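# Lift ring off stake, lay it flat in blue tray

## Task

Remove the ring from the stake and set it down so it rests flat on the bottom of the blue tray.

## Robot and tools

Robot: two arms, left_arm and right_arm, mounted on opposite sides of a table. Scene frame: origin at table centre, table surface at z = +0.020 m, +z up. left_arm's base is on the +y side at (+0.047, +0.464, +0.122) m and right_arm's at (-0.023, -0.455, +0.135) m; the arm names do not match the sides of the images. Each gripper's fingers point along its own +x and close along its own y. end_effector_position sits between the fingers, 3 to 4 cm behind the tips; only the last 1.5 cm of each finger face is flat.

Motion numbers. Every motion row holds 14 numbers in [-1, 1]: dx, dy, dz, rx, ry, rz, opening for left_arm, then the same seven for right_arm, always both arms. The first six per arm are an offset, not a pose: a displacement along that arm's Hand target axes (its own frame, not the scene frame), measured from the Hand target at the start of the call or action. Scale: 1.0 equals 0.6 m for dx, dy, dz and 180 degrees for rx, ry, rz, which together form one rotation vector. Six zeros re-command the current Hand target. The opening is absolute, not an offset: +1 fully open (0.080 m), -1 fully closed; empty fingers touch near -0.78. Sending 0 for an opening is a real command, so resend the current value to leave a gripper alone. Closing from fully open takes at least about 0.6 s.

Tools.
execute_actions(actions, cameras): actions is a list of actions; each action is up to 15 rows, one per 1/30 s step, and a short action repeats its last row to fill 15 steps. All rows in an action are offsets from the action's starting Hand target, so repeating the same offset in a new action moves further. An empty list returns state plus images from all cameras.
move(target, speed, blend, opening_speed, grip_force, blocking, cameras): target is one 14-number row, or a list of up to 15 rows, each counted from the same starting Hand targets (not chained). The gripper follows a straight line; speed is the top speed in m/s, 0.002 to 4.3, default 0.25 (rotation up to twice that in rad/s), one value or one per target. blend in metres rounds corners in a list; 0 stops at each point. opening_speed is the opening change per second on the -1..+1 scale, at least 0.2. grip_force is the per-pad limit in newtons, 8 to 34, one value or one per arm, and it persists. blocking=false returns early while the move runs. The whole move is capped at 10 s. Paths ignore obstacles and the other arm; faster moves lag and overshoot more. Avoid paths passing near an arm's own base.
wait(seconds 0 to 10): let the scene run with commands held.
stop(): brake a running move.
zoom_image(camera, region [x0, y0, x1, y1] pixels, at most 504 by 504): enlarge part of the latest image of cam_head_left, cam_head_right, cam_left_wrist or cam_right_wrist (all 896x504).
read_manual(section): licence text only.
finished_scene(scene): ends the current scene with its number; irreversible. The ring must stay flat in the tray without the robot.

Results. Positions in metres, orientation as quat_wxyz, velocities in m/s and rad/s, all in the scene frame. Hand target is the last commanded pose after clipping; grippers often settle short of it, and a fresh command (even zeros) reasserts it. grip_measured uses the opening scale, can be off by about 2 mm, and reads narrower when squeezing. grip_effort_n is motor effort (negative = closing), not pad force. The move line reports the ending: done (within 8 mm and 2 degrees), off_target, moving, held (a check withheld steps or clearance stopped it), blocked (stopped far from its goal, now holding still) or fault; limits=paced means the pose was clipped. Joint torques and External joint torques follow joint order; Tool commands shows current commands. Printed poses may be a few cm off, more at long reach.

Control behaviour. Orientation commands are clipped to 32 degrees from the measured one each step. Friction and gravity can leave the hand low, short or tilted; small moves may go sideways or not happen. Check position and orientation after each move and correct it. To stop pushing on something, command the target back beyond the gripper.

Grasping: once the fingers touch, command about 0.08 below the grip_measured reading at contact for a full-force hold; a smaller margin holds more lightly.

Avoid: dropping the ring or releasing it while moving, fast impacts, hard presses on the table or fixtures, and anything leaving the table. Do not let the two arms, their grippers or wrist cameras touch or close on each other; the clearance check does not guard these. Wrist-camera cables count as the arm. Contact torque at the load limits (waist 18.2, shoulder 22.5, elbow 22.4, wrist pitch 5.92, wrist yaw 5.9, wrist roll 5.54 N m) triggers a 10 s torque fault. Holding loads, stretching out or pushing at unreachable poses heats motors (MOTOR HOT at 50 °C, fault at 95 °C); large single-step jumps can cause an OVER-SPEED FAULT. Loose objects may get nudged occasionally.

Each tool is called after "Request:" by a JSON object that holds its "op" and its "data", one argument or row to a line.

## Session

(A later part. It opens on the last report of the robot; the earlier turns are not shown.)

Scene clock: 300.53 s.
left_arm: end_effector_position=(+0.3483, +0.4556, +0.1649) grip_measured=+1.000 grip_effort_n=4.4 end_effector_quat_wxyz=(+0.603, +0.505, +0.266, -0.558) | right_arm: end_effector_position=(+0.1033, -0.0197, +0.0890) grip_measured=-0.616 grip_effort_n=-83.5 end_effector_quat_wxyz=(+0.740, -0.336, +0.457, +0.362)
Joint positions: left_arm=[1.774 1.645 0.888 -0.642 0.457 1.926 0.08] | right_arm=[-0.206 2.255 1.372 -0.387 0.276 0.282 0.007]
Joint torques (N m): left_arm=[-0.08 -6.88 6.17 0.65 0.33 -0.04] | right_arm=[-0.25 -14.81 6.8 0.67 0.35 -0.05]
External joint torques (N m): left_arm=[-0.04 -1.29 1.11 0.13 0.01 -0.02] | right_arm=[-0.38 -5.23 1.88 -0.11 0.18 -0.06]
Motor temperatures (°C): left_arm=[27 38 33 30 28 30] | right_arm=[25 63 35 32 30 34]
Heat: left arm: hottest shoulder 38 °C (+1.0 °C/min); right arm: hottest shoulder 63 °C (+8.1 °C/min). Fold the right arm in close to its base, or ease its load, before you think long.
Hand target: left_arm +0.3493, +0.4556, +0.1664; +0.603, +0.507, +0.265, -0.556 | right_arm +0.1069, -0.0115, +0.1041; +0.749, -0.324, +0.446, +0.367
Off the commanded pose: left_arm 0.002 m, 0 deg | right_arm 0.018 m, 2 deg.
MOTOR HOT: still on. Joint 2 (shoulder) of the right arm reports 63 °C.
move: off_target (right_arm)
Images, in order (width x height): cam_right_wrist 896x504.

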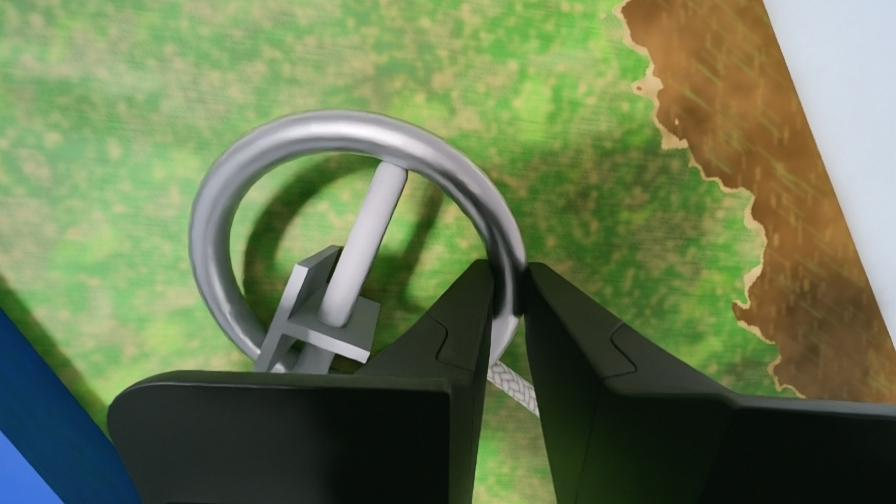

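Request:
{"op": "move", "data": {
  "target": [0,0,0,0,0,0,1, -0.001,-0.0032,0.0091,0,0,0,-0.75],
  "speed": 0.06,
  "cameras": ["cam_right_wrist"]
}}

Scene clock: 306.60 s.
left_arm: end_effector_position=(+0.3483, +0.4556, +0.1649) grip_measured=+1.000 grip_effort_n=4.4 end_effector_quat_wxyz=(+0.603, +0.505, +0.266, -0.558) | right_arm: end_effector_position=(+0.1074, -0.0161, +0.0941) grip_measured=-0.616 grip_effort_n=-83.5 end_effector_quat_wxyz=(+0.741, -0.335, +0.455, +0.362)
Joint positions: left_arm=[1.774 1.645 0.888 -0.642 0.457 1.926 0.08] | right_arm=[-0.213 2.255 1.395 -0.404 0.276 0.275 0.007]
Joint torques (N m): left_arm=[-0.1 -6.88 6.17 0.65 0.34 -0.04] | right_arm=[-0.27 -14.15 7.01 0.75 0.26 -0.09]
External joint torques (N m): left_arm=[-0.09 -1.27 1.12 0.13 0.02 -0.02] | right_arm=[-0.22 -4.52 2.01 -0.03 0.08 -0.1]
Motor temperatures (°C): left_arm=[27 38 33 30 28 30] | right_arm=[25 63 36 33 30 34]
Heat: left arm: hottest shoulder 38 °C (+0.0 °C/min); right arm: hottest shoulder 63 °C (+7.0 °C/min). Fold the right arm in close to its base, or ease its load, before you think long.
Hand target: left_arm +0.3493, +0.4556, +0.1664; +0.603, +0.507, +0.265, -0.556 | right_arm +0.1107, -0.0083, +0.1070; +0.749, -0.324, +0.446, +0.367
Off the commanded pose: left_arm 0.002 m, 0 deg | right_arm 0.016 m, 2 deg.
MOTOR HOT: still on. Joint 2 (shoulder) of the right arm reports 63 °C.
move: off_target (right_arm)
Images, in order (width x height): cam_right_wrist 896x504.

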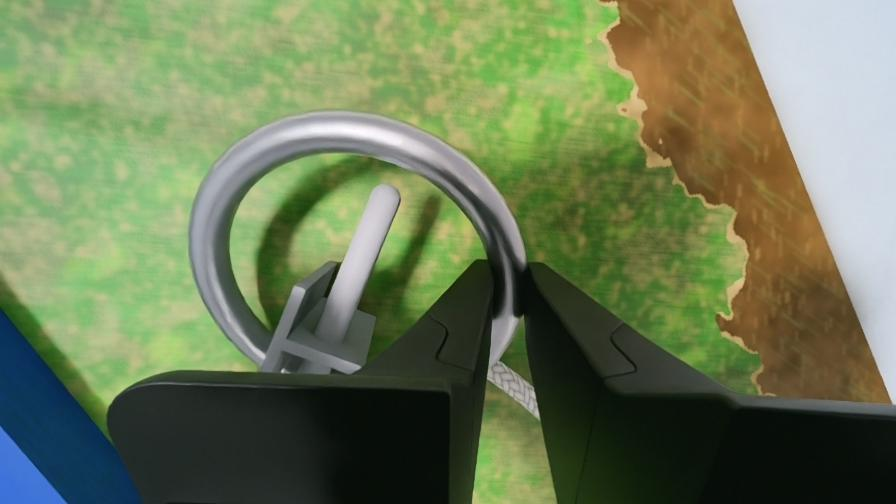

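Request:
{"op": "move", "data": {
  "target": [0,0,0,0,0,0,1, -0.0173,-0.0008,0.0024,0,0,0,-0.75],
  "speed": 0.06,
  "cameras": ["cam_right_wrist"]
}}

Scene clock: 312.83 s.
left_arm: end_effector_position=(+0.3483, +0.4556, +0.1649) grip_measured=+1.000 grip_effort_n=4.0 end_effector_quat_wxyz=(+0.603, +0.505, +0.266, -0.558) | right_arm: end_effector_position=(+0.1068, -0.0189, +0.1004) grip_measured=-0.616 grip_effort_n=-83.5 end_effector_quat_wxyz=(+0.740, -0.338, +0.457, +0.360)
Joint positions: left_arm=[1.774 1.645 0.888 -0.642 0.457 1.926 0.08] | right_arm=[-0.213 2.237 1.395 -0.432 0.276 0.275 0.007]
Joint torques (N m): left_arm=[-0.09 -6.88 6.15 0.65 0.34 -0.04] | right_arm=[0.07 -15.34 6.94 0.72 0.31 0.08]
External joint torques (N m): left_arm=[-0.12 -1.31 1.12 0.13 0.02 -0.03] | right_arm=[0.12 -5.83 1.91 -0.06 0.13 0.07]
Motor temperatures (°C): left_arm=[27 38 33 30 28 30] | right_arm=[25 63 36 33 30 34]
Heat: left arm: hottest shoulder 38 °C (+0.0 °C/min); right arm: hottest shoulder 63 °C (+7.0 °C/min). Fold the right arm in close to its base, or ease its load, before you think long.
Hand target: left_arm +0.3493, +0.4556, +0.1664; +0.603, +0.507, +0.265, -0.556 | right_arm +0.1083, -0.0100, +0.1171; +0.749, -0.324, +0.446, +0.367
Off the commanded pose: left_arm 0.002 m, 0 deg | right_arm 0.019 m, 3 deg.
MOTOR HOT: still on. Joint 2 (shoulder) of the right arm reports 63 °C.
move: off_target (right_arm)
Images, in order (width x height): cam_right_wrist 896x504.

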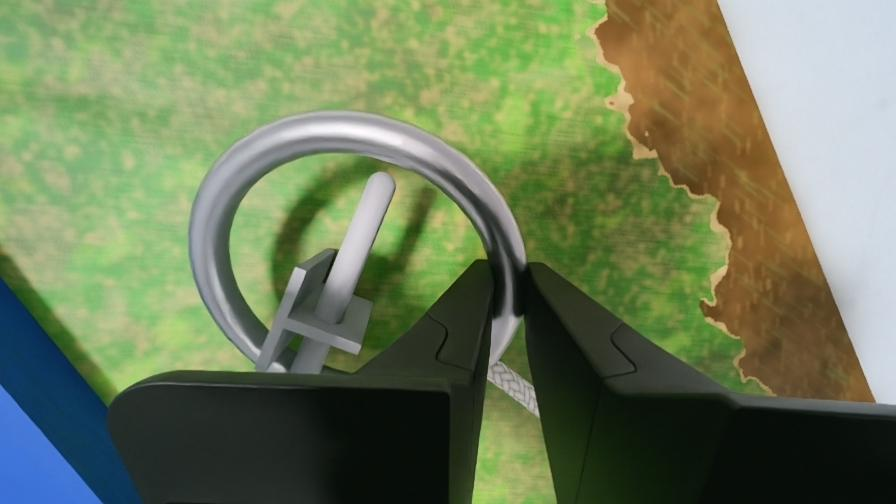

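Request:
{"op": "move", "data": {
  "target": [0,0,0,0,0,0,1, -0.0165,0.0098,-0.0175,0,0,0,-0.75],
  "speed": 0.05,
  "cameras": ["cam_right_wrist"]
}}

Scene clock: 333.27 s.
left_arm: end_effector_position=(+0.3483, +0.4556, +0.1649) grip_measured=+1.000 grip_effort_n=4.9 end_effector_quat_wxyz=(+0.603, +0.505, +0.266, -0.558) | right_arm: end_effector_position=(+0.0948, -0.0218, +0.1077) grip_measured=-0.616 grip_effort_n=-83.5 end_effector_quat_wxyz=(+0.741, -0.335, +0.455, +0.364)
Joint positions: left_arm=[1.774 1.645 0.888 -0.642 0.457 1.926 0.08] | right_arm=[-0.187 2.2 1.363 -0.432 0.281 0.299 0.007]
Joint torques (N m): left_arm=[-0.1 -6.9 6.13 0.64 0.34 -0.03] | right_arm=[0.2 -15.3 5.31 0.83 0.42 0.19]
External joint torques (N m): left_arm=[-0.11 -1.33 1.11 0.13 0.02 -0.02] | right_arm=[0.28 -5.89 0.22 0.04 0.23 0.18]
Motor temperatures (°C): left_arm=[27 38 34 30 28 30] | right_arm=[25 72 36 33 30 34]
Heat: left arm: hottest shoulder 38 °C (+0.0 °C/min); right arm: hottest shoulder 72 °C (+13.2 °C/min). Fold the right arm in close to its base, or ease its load, before you think long.
Hand target: left_arm +0.3493, +0.4556, +0.1664; +0.603, +0.507, +0.265, -0.556 | right_arm +0.0955, -0.0180, +0.1211; +0.749, -0.324, +0.446, +0.367
Off the commanded pose: left_arm 0.002 m, 0 deg | right_arm 0.014 m, 2 deg.
MOTOR HOT: still on. Joint 2 (shoulder) of the right arm reports 72 °C.
move: off_target (right_arm)
Images, in order (width x height): cam_right_wrist 896x504.

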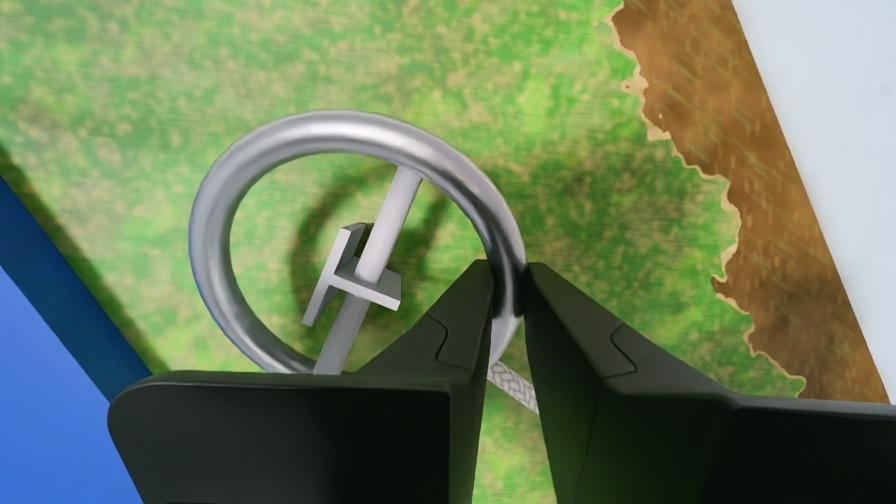

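Request:
{"op": "move", "data": {
  "target": [0,0,0,0,0,0,1, -0.0073,0.0073,-0.0308,0,0,0,-0.75],
  "speed": 0.06,
  "cameras": ["cam_right_wrist"]
}}

Scene clock: 342.77 s.
left_arm: end_effector_position=(+0.3483, +0.4556, +0.1649) grip_measured=+1.000 grip_effort_n=4.4 end_effector_quat_wxyz=(+0.603, +0.505, +0.266, -0.558) | right_arm: end_effector_position=(+0.0818, -0.0357, +0.1050) grip_measured=-0.616 grip_effort_n=-83.5 end_effector_quat_wxyz=(+0.741, -0.335, +0.454, +0.364)
Joint positions: left_arm=[1.774 1.645 0.888 -0.642 0.457 1.926 0.08] | right_arm=[-0.16 2.158 1.278 -0.395 0.289 0.325 0.007]
Joint torques (N m): left_arm=[-0.09 -6.88 6.16 0.64 0.34 -0.03] | right_arm=[0.19 -14.55 5.09 0.93 0.44 0.19]
External joint torques (N m): left_arm=[-0.1 -1.24 1.03 0.1 0.02 -0.02] | right_arm=[0.21 -5.6 0.2 0.17 0.26 0.17]
Motor temperatures (°C): left_arm=[27 38 34 30 28 30] | right_arm=[25 69 35 33 30 34]
Heat: left arm: hottest shoulder 38 °C (+0.0 °C/min); right arm: hottest shoulder 69 °C (+8.0 °C/min). Fold the right arm in close to its base, or ease its load, before you think long.
Hand target: left_arm +0.3493, +0.4556, +0.1664; +0.603, +0.507, +0.265, -0.556 | right_arm +0.0824, -0.0320, +0.1171; +0.749, -0.324, +0.446, +0.368
Off the commanded pose: left_arm 0.002 m, 0 deg | right_arm 0.013 m, 2 deg.
MOTOR HOT: still on. Joint 2 (shoulder) of the right arm reports 69 °C.
move: off_target (right_arm)
Images, in order (width x height): cam_right_wrist 896x504.

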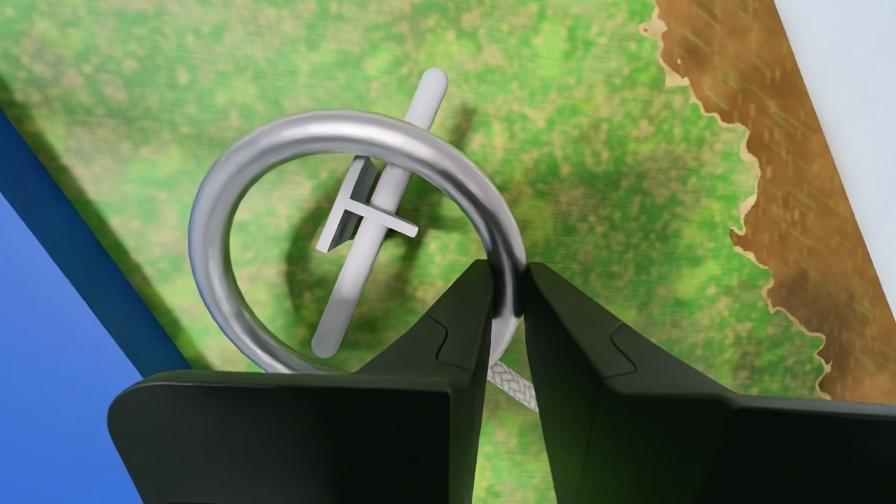

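Request:
{"op": "move", "data": {
  "target": [0,0,0,0,0,0,1, -0.0015,-0.0045,0.0135,0,0,0,-0.75],
  "speed": 0.06,
  "cameras": ["cam_right_wrist"]
}}

Scene clock: 360.13 s.
left_arm: end_effector_position=(+0.3483, +0.4556, +0.1649) grip_measured=+1.000 grip_effort_n=4.4 end_effector_quat_wxyz=(+0.603, +0.505, +0.266, -0.558) | right_arm: end_effector_position=(+0.0851, -0.0346, +0.1084) grip_measured=-0.616 grip_effort_n=-83.5 end_effector_quat_wxyz=(+0.741, -0.335, +0.455, +0.361)
Joint positions: left_arm=[1.774 1.645 0.888 -0.642 0.457 1.926 0.08] | right_arm=[-0.167 2.158 1.295 -0.415 0.289 0.322 0.007]
Joint torques (N m): left_arm=[-0.11 -6.9 6.15 0.65 0.35 -0.04] | right_arm=[-0.24 -13.75 6.89 0.71 0.33 -0.08]
External joint torques (N m): left_arm=[-0.1 -1.28 1.07 0.12 0.03 -0.02] | right_arm=[-0.26 -4.74 1.92 -0.06 0.15 -0.08]
Motor temperatures (°C): left_arm=[27 38 34 30 28 30] | right_arm=[25 74 35 33 30 34]
Heat: left arm: hottest shoulder 38 °C (+0.0 °C/min); right arm: hottest shoulder 74 °C (+11.2 °C/min). Fold the right arm in close to its base, or ease its load, before you think long.
Hand target: left_arm +0.3493, +0.4556, +0.1664; +0.603, +0.507, +0.265, -0.556 | right_arm +0.0878, -0.0270, +0.1215; +0.749, -0.324, +0.446, +0.368
Off the commanded pose: left_arm 0.002 m, 0 deg | right_arm 0.015 m, 2 deg.
MOTOR HOT: still on. Joint 2 (shoulder) of the right arm reports 74 °C.
move: off_target (right_arm)
Images, in order (width x height): cam_right_wrist 896x504.

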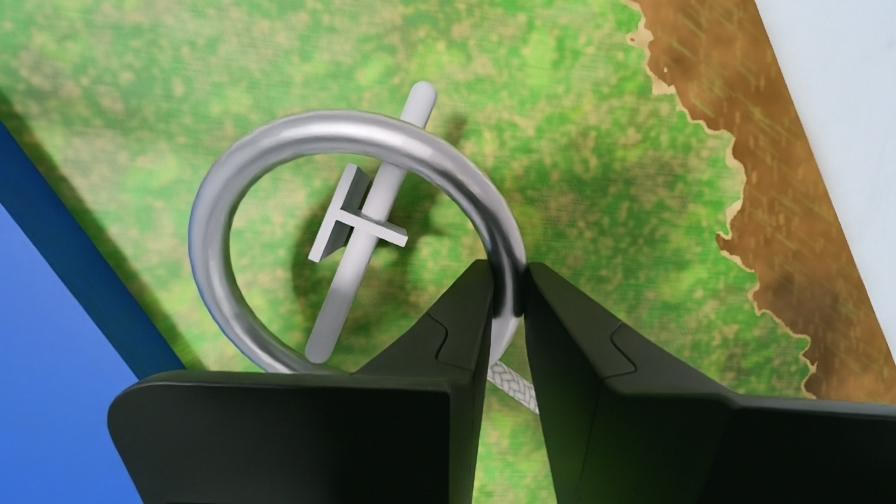

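Request:
{"op": "move", "data": {
  "target": [
    [0,0,0,0,0,0,1, -0.0285,-0.0065,0.018,0,0,0,-0.75],
    [0,0,0,0,0,0,1, -0.091,-0.0140,0.0395,0,0,0,-0.75]
  ],
  "speed": 0.08,
  "blend": 0.02,
  "cameras": ["cam_right_wrist","cam_head_left"]
}}

Scene clock: 365.90 s.
left_arm: end_effector_position=(+0.3483, +0.4556, +0.1649) grip_measured=+1.000 grip_effort_n=4.4 end_effector_quat_wxyz=(+0.603, +0.505, +0.266, -0.558) | right_arm: end_effector_position=(+0.0867, -0.0329, +0.1666) grip_measured=-0.616 grip_effort_n=-83.5 end_effector_quat_wxyz=(+0.740, -0.337, +0.456, +0.360)
Joint positions: left_arm=[1.774 1.645 0.888 -0.642 0.457 1.926 0.08] | right_arm=[-0.17 2.057 1.4 -0.625 0.289 0.318 0.007]
Joint torques (N m): left_arm=[-0.09 -6.88 6.15 0.64 0.35 -0.04] | right_arm=[0.23 -14.1 7.4 0.7 0.35 0.11]
External joint torques (N m): left_arm=[-0.1 -1.21 1.07 0.12 0.03 -0.03] | right_arm=[0.27 -5.21 1.93 -0.06 0.16 0.1]
Motor temperatures (°C): left_arm=[27 39 34 30 28 30] | right_arm=[25 75 35 33 30 34]
Heat: left arm: hottest shoulder 39 °C (+1.0 °C/min); right arm: hottest shoulder 75 °C (+12.0 °C/min). Fold the right arm in close to its base, or ease its load, before you think long.
Hand target: left_arm +0.3493, +0.4556, +0.1664; +0.603, +0.507, +0.265, -0.556 | right_arm +0.0869, -0.0264, +0.1816; +0.749, -0.324, +0.446, +0.367
Off the commanded pose: left_arm 0.002 m, 0 deg | right_arm 0.016 m, 2 deg.
MOTOR HOT: still on. Joint 2 (shoulder) of the right arm reports 75 °C.
move: off_target (right_arm); blend cut to 0.0103 m at target 1
Images, in order (width x height): cam_head_left 896x504, cam_right_wrist 896x504.

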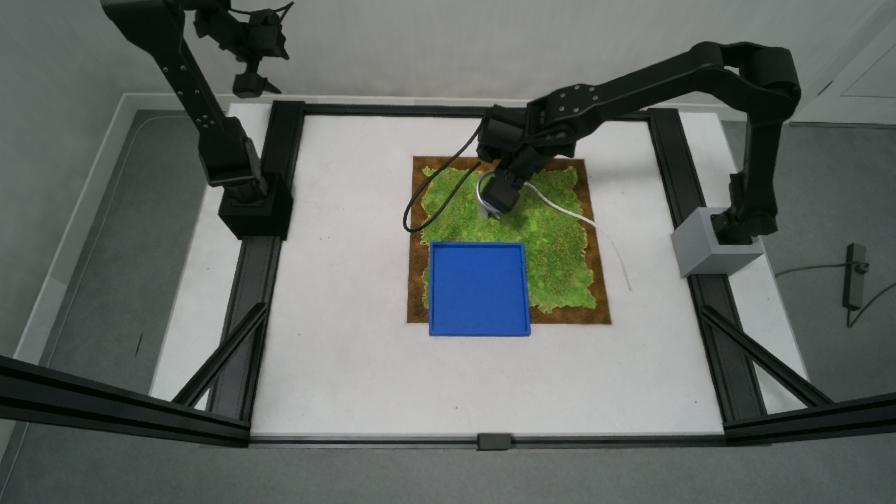

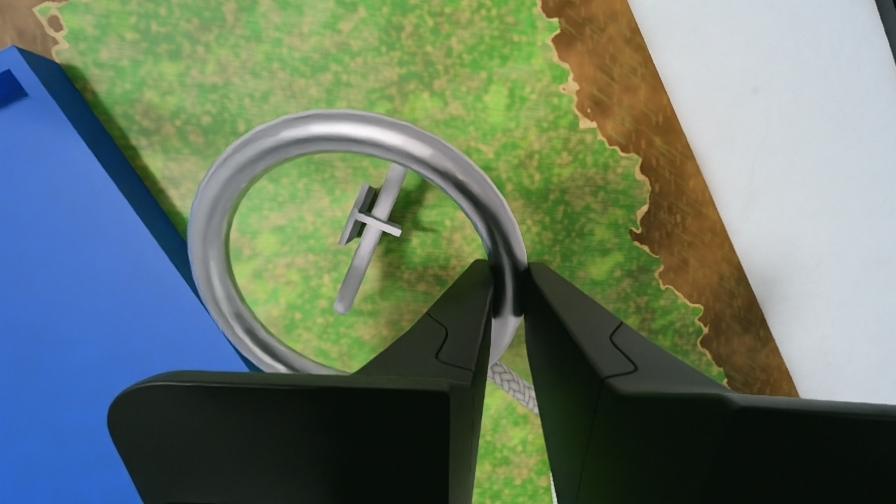

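Request:
{"op": "move", "data": {
  "target": [
    [0,0,0,0,0,0,1, -0.0737,0.0283,-0.1463,0,0.05,0.02,-0.75],
    [0,0,0,0,0,0,1, -0.0242,0.2552,-0.0805,0,0.129,0.052,-0.75]
  ],
  "speed": 0.2,
  "blend": [0.03,0],
  "cameras": ["cam_right_wrist","cam_head_left"]
}}

Scene clock: 384.53 s.
left_arm: end_effector_position=(+0.3483, +0.4556, +0.1649) grip_measured=+1.000 grip_effort_n=4.0 end_effector_quat_wxyz=(+0.603, +0.505, +0.266, -0.558) | right_arm: end_effector_position=(-0.0661, +0.0075, +0.1532) grip_measured=-0.616 grip_effort_n=-83.5 end_effector_quat_wxyz=(+0.613, -0.357, +0.609, +0.354)
Joint positions: left_arm=[1.774 1.645 0.888 -0.642 0.457 1.926 0.08] | right_arm=[0.081 2.412 1.998 -1.159 0.008 0.613 0.007]
Joint torques (N m): left_arm=[-0.07 -6.88 6.16 0.65 0.34 -0.04] | right_arm=[-0.12 -11.53 7.42 0.12 -0.19 0.15]
External joint torques (N m): left_arm=[-0.04 -1.23 1.03 0.1 0.02 -0.03] | right_arm=[-0.12 -0.77 2.07 -0.2 -0.23 0.15]
Motor temperatures (°C): left_arm=[27 39 34 30 28 30] | right_arm=[25 76 37 33 30 34]
Heat: left arm: hottest shoulder 39 °C (+1.0 °C/min); right arm: hottest shoulder 76 °C (+7.1 °C/min). Fold the right arm in close to its base, or ease its load, before you think long.
Hand target: left_arm +0.3493, +0.4556, +0.1664; +0.603, +0.507, +0.265, -0.556 | right_arm -0.0672, +0.0102, +0.1516; +0.612, -0.354, +0.612, +0.354
Off the commanded pose: left_arm 0.002 m, 0 deg | right_arm 0.003 m, 1 deg.
MOTOR HOT: still on. Joint 2 (shoulder) of the right arm reports 76 °C.
move: done
Images, in order (width x height): cam_head_left 896x504, cam_right_wrist 896x504.

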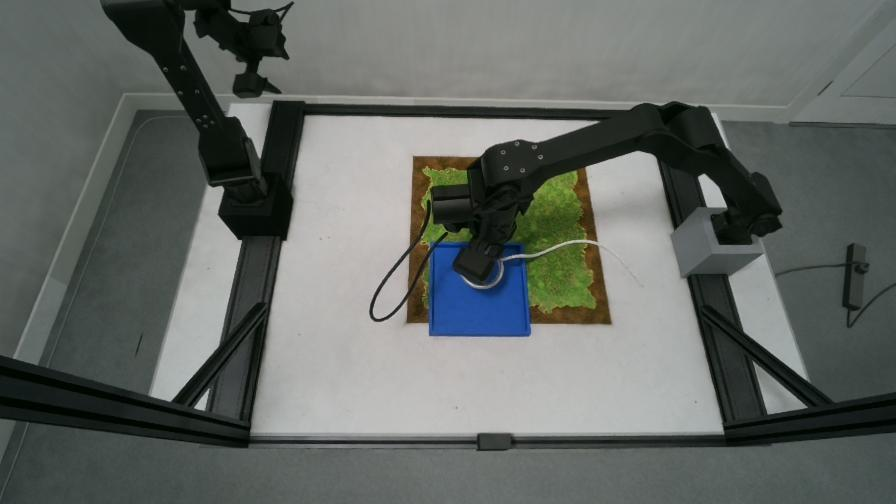

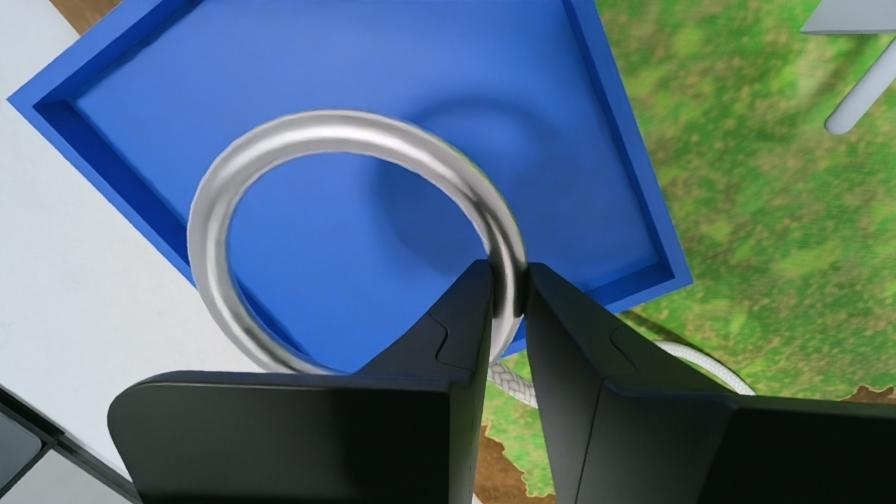

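Request:
{"op": "move", "data": {
  "target": [
    [0,0,0,0,0,0,1, 0.1,0.02,-0.008,0,0,0,-0.75],
    [0,0,0,0,0,0,1, 0.125,0.02,-0.008,0,0,0,-0.75]
  ],
  "speed": [0.2,0.06],
  "blend": [0.01,0],
  "cameras": ["cam_right_wrist"]
}}

Scene clock: 396.03 s.
left_arm: end_effector_position=(+0.3483, +0.4556, +0.1649) grip_measured=+1.000 grip_effort_n=4.4 end_effector_quat_wxyz=(+0.603, +0.505, +0.266, -0.558) | right_arm: end_effector_position=(-0.0794, +0.0139, +0.0824) grip_measured=-0.616 grip_effort_n=-83.5 end_effector_quat_wxyz=(+0.615, -0.353, +0.607, +0.358)
Joint positions: left_arm=[1.774 1.645 0.888 -0.642 0.457 1.926 0.08] | right_arm=[0.108 2.523 1.912 -0.949 0.007 0.64 0.007]
Joint torques (N m): left_arm=[-0.09 -6.87 6.16 0.65 0.34 -0.04] | right_arm=[-0.04 -11.79 5.38 0.36 -0.16 0.14]
External joint torques (N m): left_arm=[-0.08 -1.24 1.06 0.11 0.02 -0.03] | right_arm=[-0.14 -0.61 0.18 0 -0.19 0.14]
Motor temperatures (°C): left_arm=[27 39 34 30 28 30] | right_arm=[25 71 36 33 30 34]
Heat: left arm: hottest shoulder 39 °C (+1.0 °C/min); right arm: hottest shoulder 71 °C (+0.0 °C/min). Fold the right arm in close to its base, or ease its load, before you think long.
Hand target: left_arm +0.3493, +0.4556, +0.1664; +0.603, +0.507, +0.265, -0.556 | right_arm -0.0800, +0.0121, +0.0767; +0.612, -0.354, +0.612, +0.354
Off the commanded pose: left_arm 0.002 m, 0 deg | right_arm 0.006 m, 1 deg.
MOTOR HOT: still on. Joint 2 (shoulder) of the right arm reports 71 °C.
move: done; blend cut to 0.0075 m at target 1
Images, in order (width x height): cam_right_wrist 896x504.

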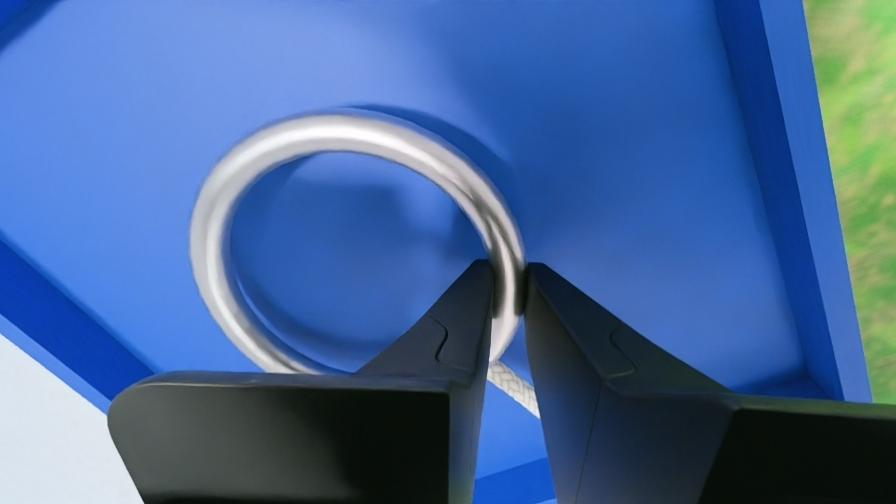

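Request:
{"op": "move", "data": {
  "target": [0,0,0,0,0,0,1, 0.026,0,0,0,0,0,-0.75],
  "speed": 0.06,
  "cameras": ["cam_right_wrist"]
}}

Scene clock: 399.37 s.
left_arm: end_effector_position=(+0.3483, +0.4556, +0.1649) grip_measured=+1.000 grip_effort_n=4.0 end_effector_quat_wxyz=(+0.603, +0.505, +0.266, -0.558) | right_arm: end_effector_position=(-0.0797, +0.0159, +0.0724) grip_measured=-0.616 grip_effort_n=-83.5 end_effector_quat_wxyz=(+0.616, -0.350, +0.606, +0.361)
Joint positions: left_arm=[1.774 1.645 0.888 -0.642 0.457 1.926 0.08] | right_arm=[0.108 2.539 1.902 -0.912 0.006 0.64 0.007]
Joint torques (N m): left_arm=[-0.1 -6.88 6.15 0.64 0.34 -0.03] | right_arm=[-0.06 -10.55 4.94 0.73 -0.14 0.14]
External joint torques (N m): left_arm=[-0.1 -1.26 1.08 0.11 0.02 -0.02] | right_arm=[-0.07 0.51 -0.15 0.37 -0.17 0.14]
Motor temperatures (°C): left_arm=[27 39 34 30 28 30] | right_arm=[25 71 36 33 30 34]
Heat: left arm: hottest shoulder 39 °C (+1.0 °C/min); right arm: hottest shoulder 71 °C (+1.0 °C/min). Fold the right arm in close to its base, or ease its load, before you think long.
Hand target: left_arm +0.3493, +0.4556, +0.1664; +0.603, +0.507, +0.265, -0.556 | right_arm -0.0800, +0.0120, +0.0611; +0.612, -0.354, +0.612, +0.354
Off the commanded pose: left_arm 0.002 m, 0 deg | right_arm 0.012 m, 1 deg.
MOTOR HOT: still on. Joint 2 (shoulder) of the right arm reports 71 °C.
move: off_target (right_arm)
Images, in order (width x height): cam_right_wrist 896x504.

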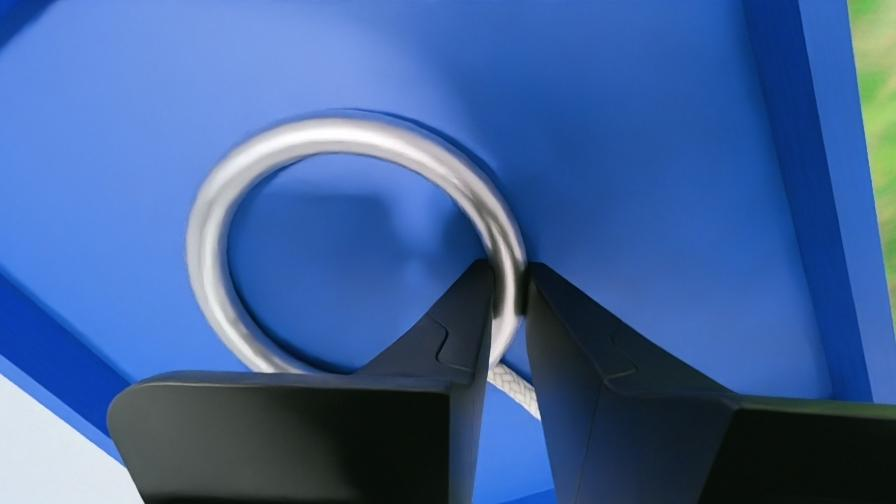

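Request:
{"op": "move", "data": {
  "target": [0,0,0,0,0,0,1, 0.007,0,0,0,0,0,-0.75],
  "speed": 0.06,
  "cameras": ["cam_right_wrist"]
}}

Scene clock: 403.73 s.
left_arm: end_effector_position=(+0.3483, +0.4556, +0.1649) grip_measured=+1.000 grip_effort_n=4.0 end_effector_quat_wxyz=(+0.603, +0.505, +0.266, -0.558) | right_arm: end_effector_position=(-0.0797, +0.0159, +0.0715) grip_measured=-0.616 grip_effort_n=-83.5 end_effector_quat_wxyz=(+0.616, -0.349, +0.606, +0.362)
Joint positions: left_arm=[1.774 1.645 0.888 -0.642 0.457 1.926 0.08] | right_arm=[0.108 2.539 1.898 -0.906 0.006 0.64 0.007]
Joint torques (N m): left_arm=[-0.11 -6.88 6.15 0.64 0.34 -0.04] | right_arm=[-0.05 -9.62 4.86 1.11 -0.14 0.14]
External joint torques (N m): left_arm=[-0.11 -1.23 1.06 0.11 0.02 -0.02] | right_arm=[-0.03 1.64 -0.33 0.74 -0.18 0.14]
Motor temperatures (°C): left_arm=[27 39 34 30 28 30] | right_arm=[25 70 36 33 30 34]
Heat: left arm: hottest shoulder 39 °C (+1.0 °C/min); right arm: hottest shoulder 70 °C (+0.0 °C/min). Fold the right arm in close to its base, or ease its load, before you think long.
Hand target: left_arm +0.3493, +0.4556, +0.1664; +0.603, +0.507, +0.265, -0.556 | right_arm -0.0800, +0.0121, +0.0569; +0.612, -0.354, +0.612, +0.354
Off the commanded pose: left_arm 0.002 m, 0 deg | right_arm 0.015 m, 1 deg.
MOTOR HOT: still on. Joint 2 (shoulder) of the right arm reports 70 °C.
move: off_target (right_arm)
Images, in order (width x height): cam_right_wrist 896x504.

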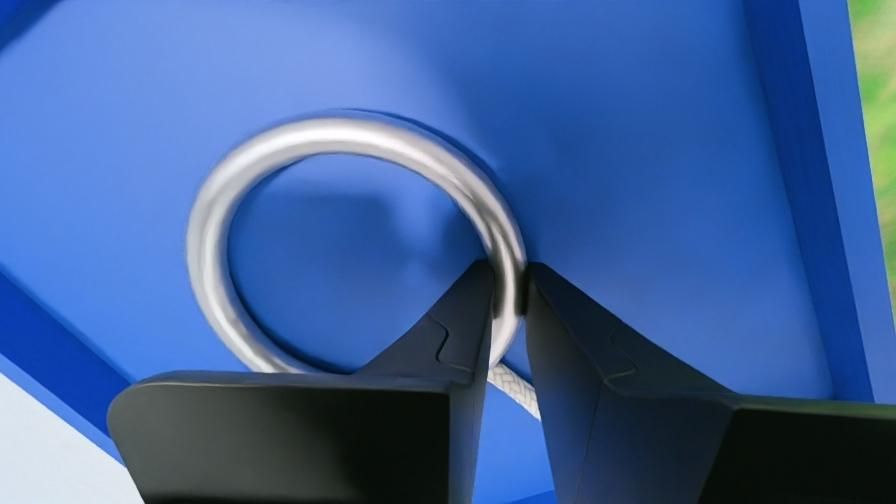

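Request:
{"op": "move", "data": {
  "target": [
    [0,0,0,0,0,0,1, -0.009,0,0,0,0,0,-0.75],
    [0,0,0,0,0,0,1, -0.009,0,0,0,0,0,-0.2]
  ],
  "speed": 0.06,
  "opening_speed": 0.5,
  "cameras": ["cam_right_wrist"]
}}

Scene clock: 411.30 s.
left_arm: end_effector_position=(+0.3483, +0.4556, +0.1649) grip_measured=+1.000 grip_effort_n=4.4 end_effector_quat_wxyz=(+0.603, +0.505, +0.266, -0.558) | right_arm: end_effector_position=(-0.0767, +0.0147, +0.0714) grip_measured=-0.203 grip_effort_n=13.7 end_effector_quat_wxyz=(+0.617, -0.349, +0.608, +0.358)
Joint positions: left_arm=[1.774 1.645 0.888 -0.642 0.457 1.926 0.08] | right_arm=[0.101 2.539 1.897 -0.913 0.006 0.64 0.026]
Joint torques (N m): left_arm=[-0.08 -6.88 6.17 0.64 0.34 -0.03] | right_arm=[0.43 -10.77 5.46 0.59 -0.14 0.14]
External joint torques (N m): left_arm=[-0.06 -1.32 1.13 0.12 0.03 -0.02] | right_arm=[0.45 0.34 0.38 0.25 -0.18 0.14]
Motor temperatures (°C): left_arm=[27 39 34 30 28 30] | right_arm=[25 69 35 33 30 34]
Heat: left arm: hottest shoulder 39 °C (+1.0 °C/min); right arm: hottest shoulder 69 °C (-3.0 °C/min). Fold the right arm in close to its base, or ease its load, before you think long.
Hand target: left_arm +0.3493, +0.4556, +0.1664; +0.603, +0.507, +0.265, -0.556 | right_arm -0.0798, +0.0121, +0.0623; +0.612, -0.354, +0.612, +0.354
Off the commanded pose: left_arm 0.002 m, 0 deg | right_arm 0.010 m, 1 deg.
MOTOR HOT: still on. Joint 2 (shoulder) of the right arm reports 69 °C.
move: off_target (right_arm); target 2's new opening was sent with right_arm's hand 0.010 m and 1 deg from that target
Images, in order (width x height): cam_right_wrist 896x504.

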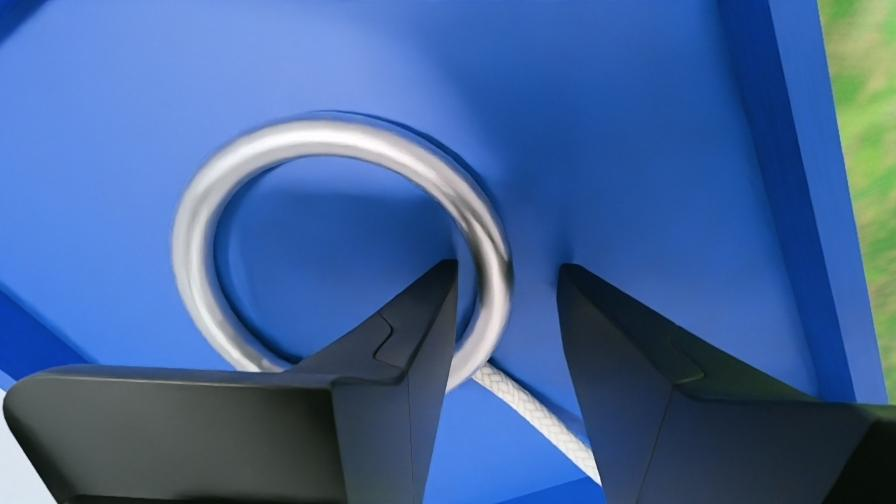

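Request:
{"op": "move", "data": {
  "target": [
    [0,0,0,0,0,0,1, -0.03,0.003,0.006,0,0,0,-0.2],
    [0,0,0,0,0,0,1, -0.15,0.003,0.003,0,0,0,-0.2]
  ],
  "speed": [0.08,0.2],
  "blend": [0.01,0],
  "cameras": ["cam_right_wrist"]
}}

Scene clock: 418.40 s.
left_arm: end_effector_position=(+0.3483, +0.4556, +0.1649) grip_measured=+1.000 grip_effort_n=4.4 end_effector_quat_wxyz=(+0.603, +0.505, +0.266, -0.558) | right_arm: end_effector_position=(-0.0778, +0.0118, +0.1449) grip_measured=-0.202 grip_effort_n=11.9 end_effector_quat_wxyz=(+0.611, -0.361, +0.612, +0.348)
Joint positions: left_arm=[1.774 1.645 0.888 -0.642 0.457 1.926 0.08] | right_arm=[0.104 2.463 2.058 -1.184 0.006 0.64 0.026]
Joint torques (N m): left_arm=[-0.09 -6.9 6.17 0.64 0.34 -0.04] | right_arm=[0.21 -14.91 6.7 0.09 -0.14 0.15]
External joint torques (N m): left_arm=[-0.08 -1.3 1.15 0.14 0.02 -0.03] | right_arm=[0.2 -3.88 1.38 -0.17 -0.17 0.15]
Motor temperatures (°C): left_arm=[27 39 34 30 28 30] | right_arm=[25 68 35 33 30 34]
Heat: left arm: hottest shoulder 39 °C (+1.0 °C/min); right arm: hottest shoulder 68 °C (-6.1 °C/min). Fold the right arm in close to its base, or ease its load, before you think long.
Hand target: left_arm +0.3493, +0.4556, +0.1664; +0.603, +0.507, +0.265, -0.556 | right_arm -0.0805, +0.0145, +0.1522; +0.612, -0.354, +0.612, +0.354
Off the commanded pose: left_arm 0.002 m, 0 deg | right_arm 0.008 m, 1 deg.
MOTOR HOT: still on. Joint 2 (shoulder) of the right arm reports 68 °C.
move: done; blend cut to 0.0092 m at target 1
Images, in order (width x height): cam_right_wrist 896x504.

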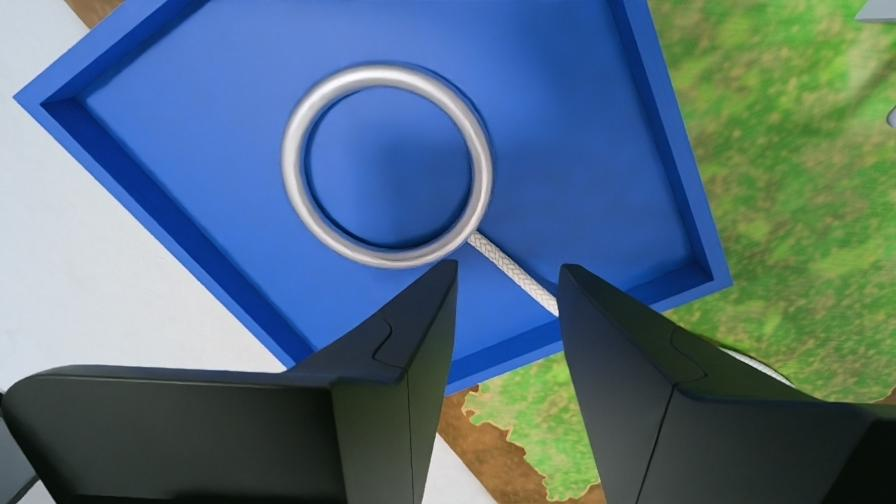

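Request:
{"op": "zoom_image", "data": {
  "camera": "cam_right_wrist",
  "region": [240, 40, 600, 340]
}}

Scaled by 1.400.

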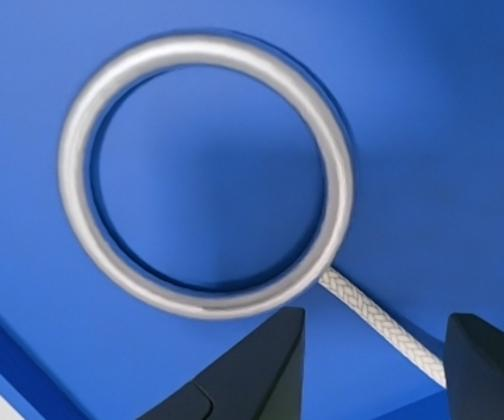

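Request:
{"op": "finished_scene", "data": {
  "scene": 2
}}

The scene is finished: the task was done.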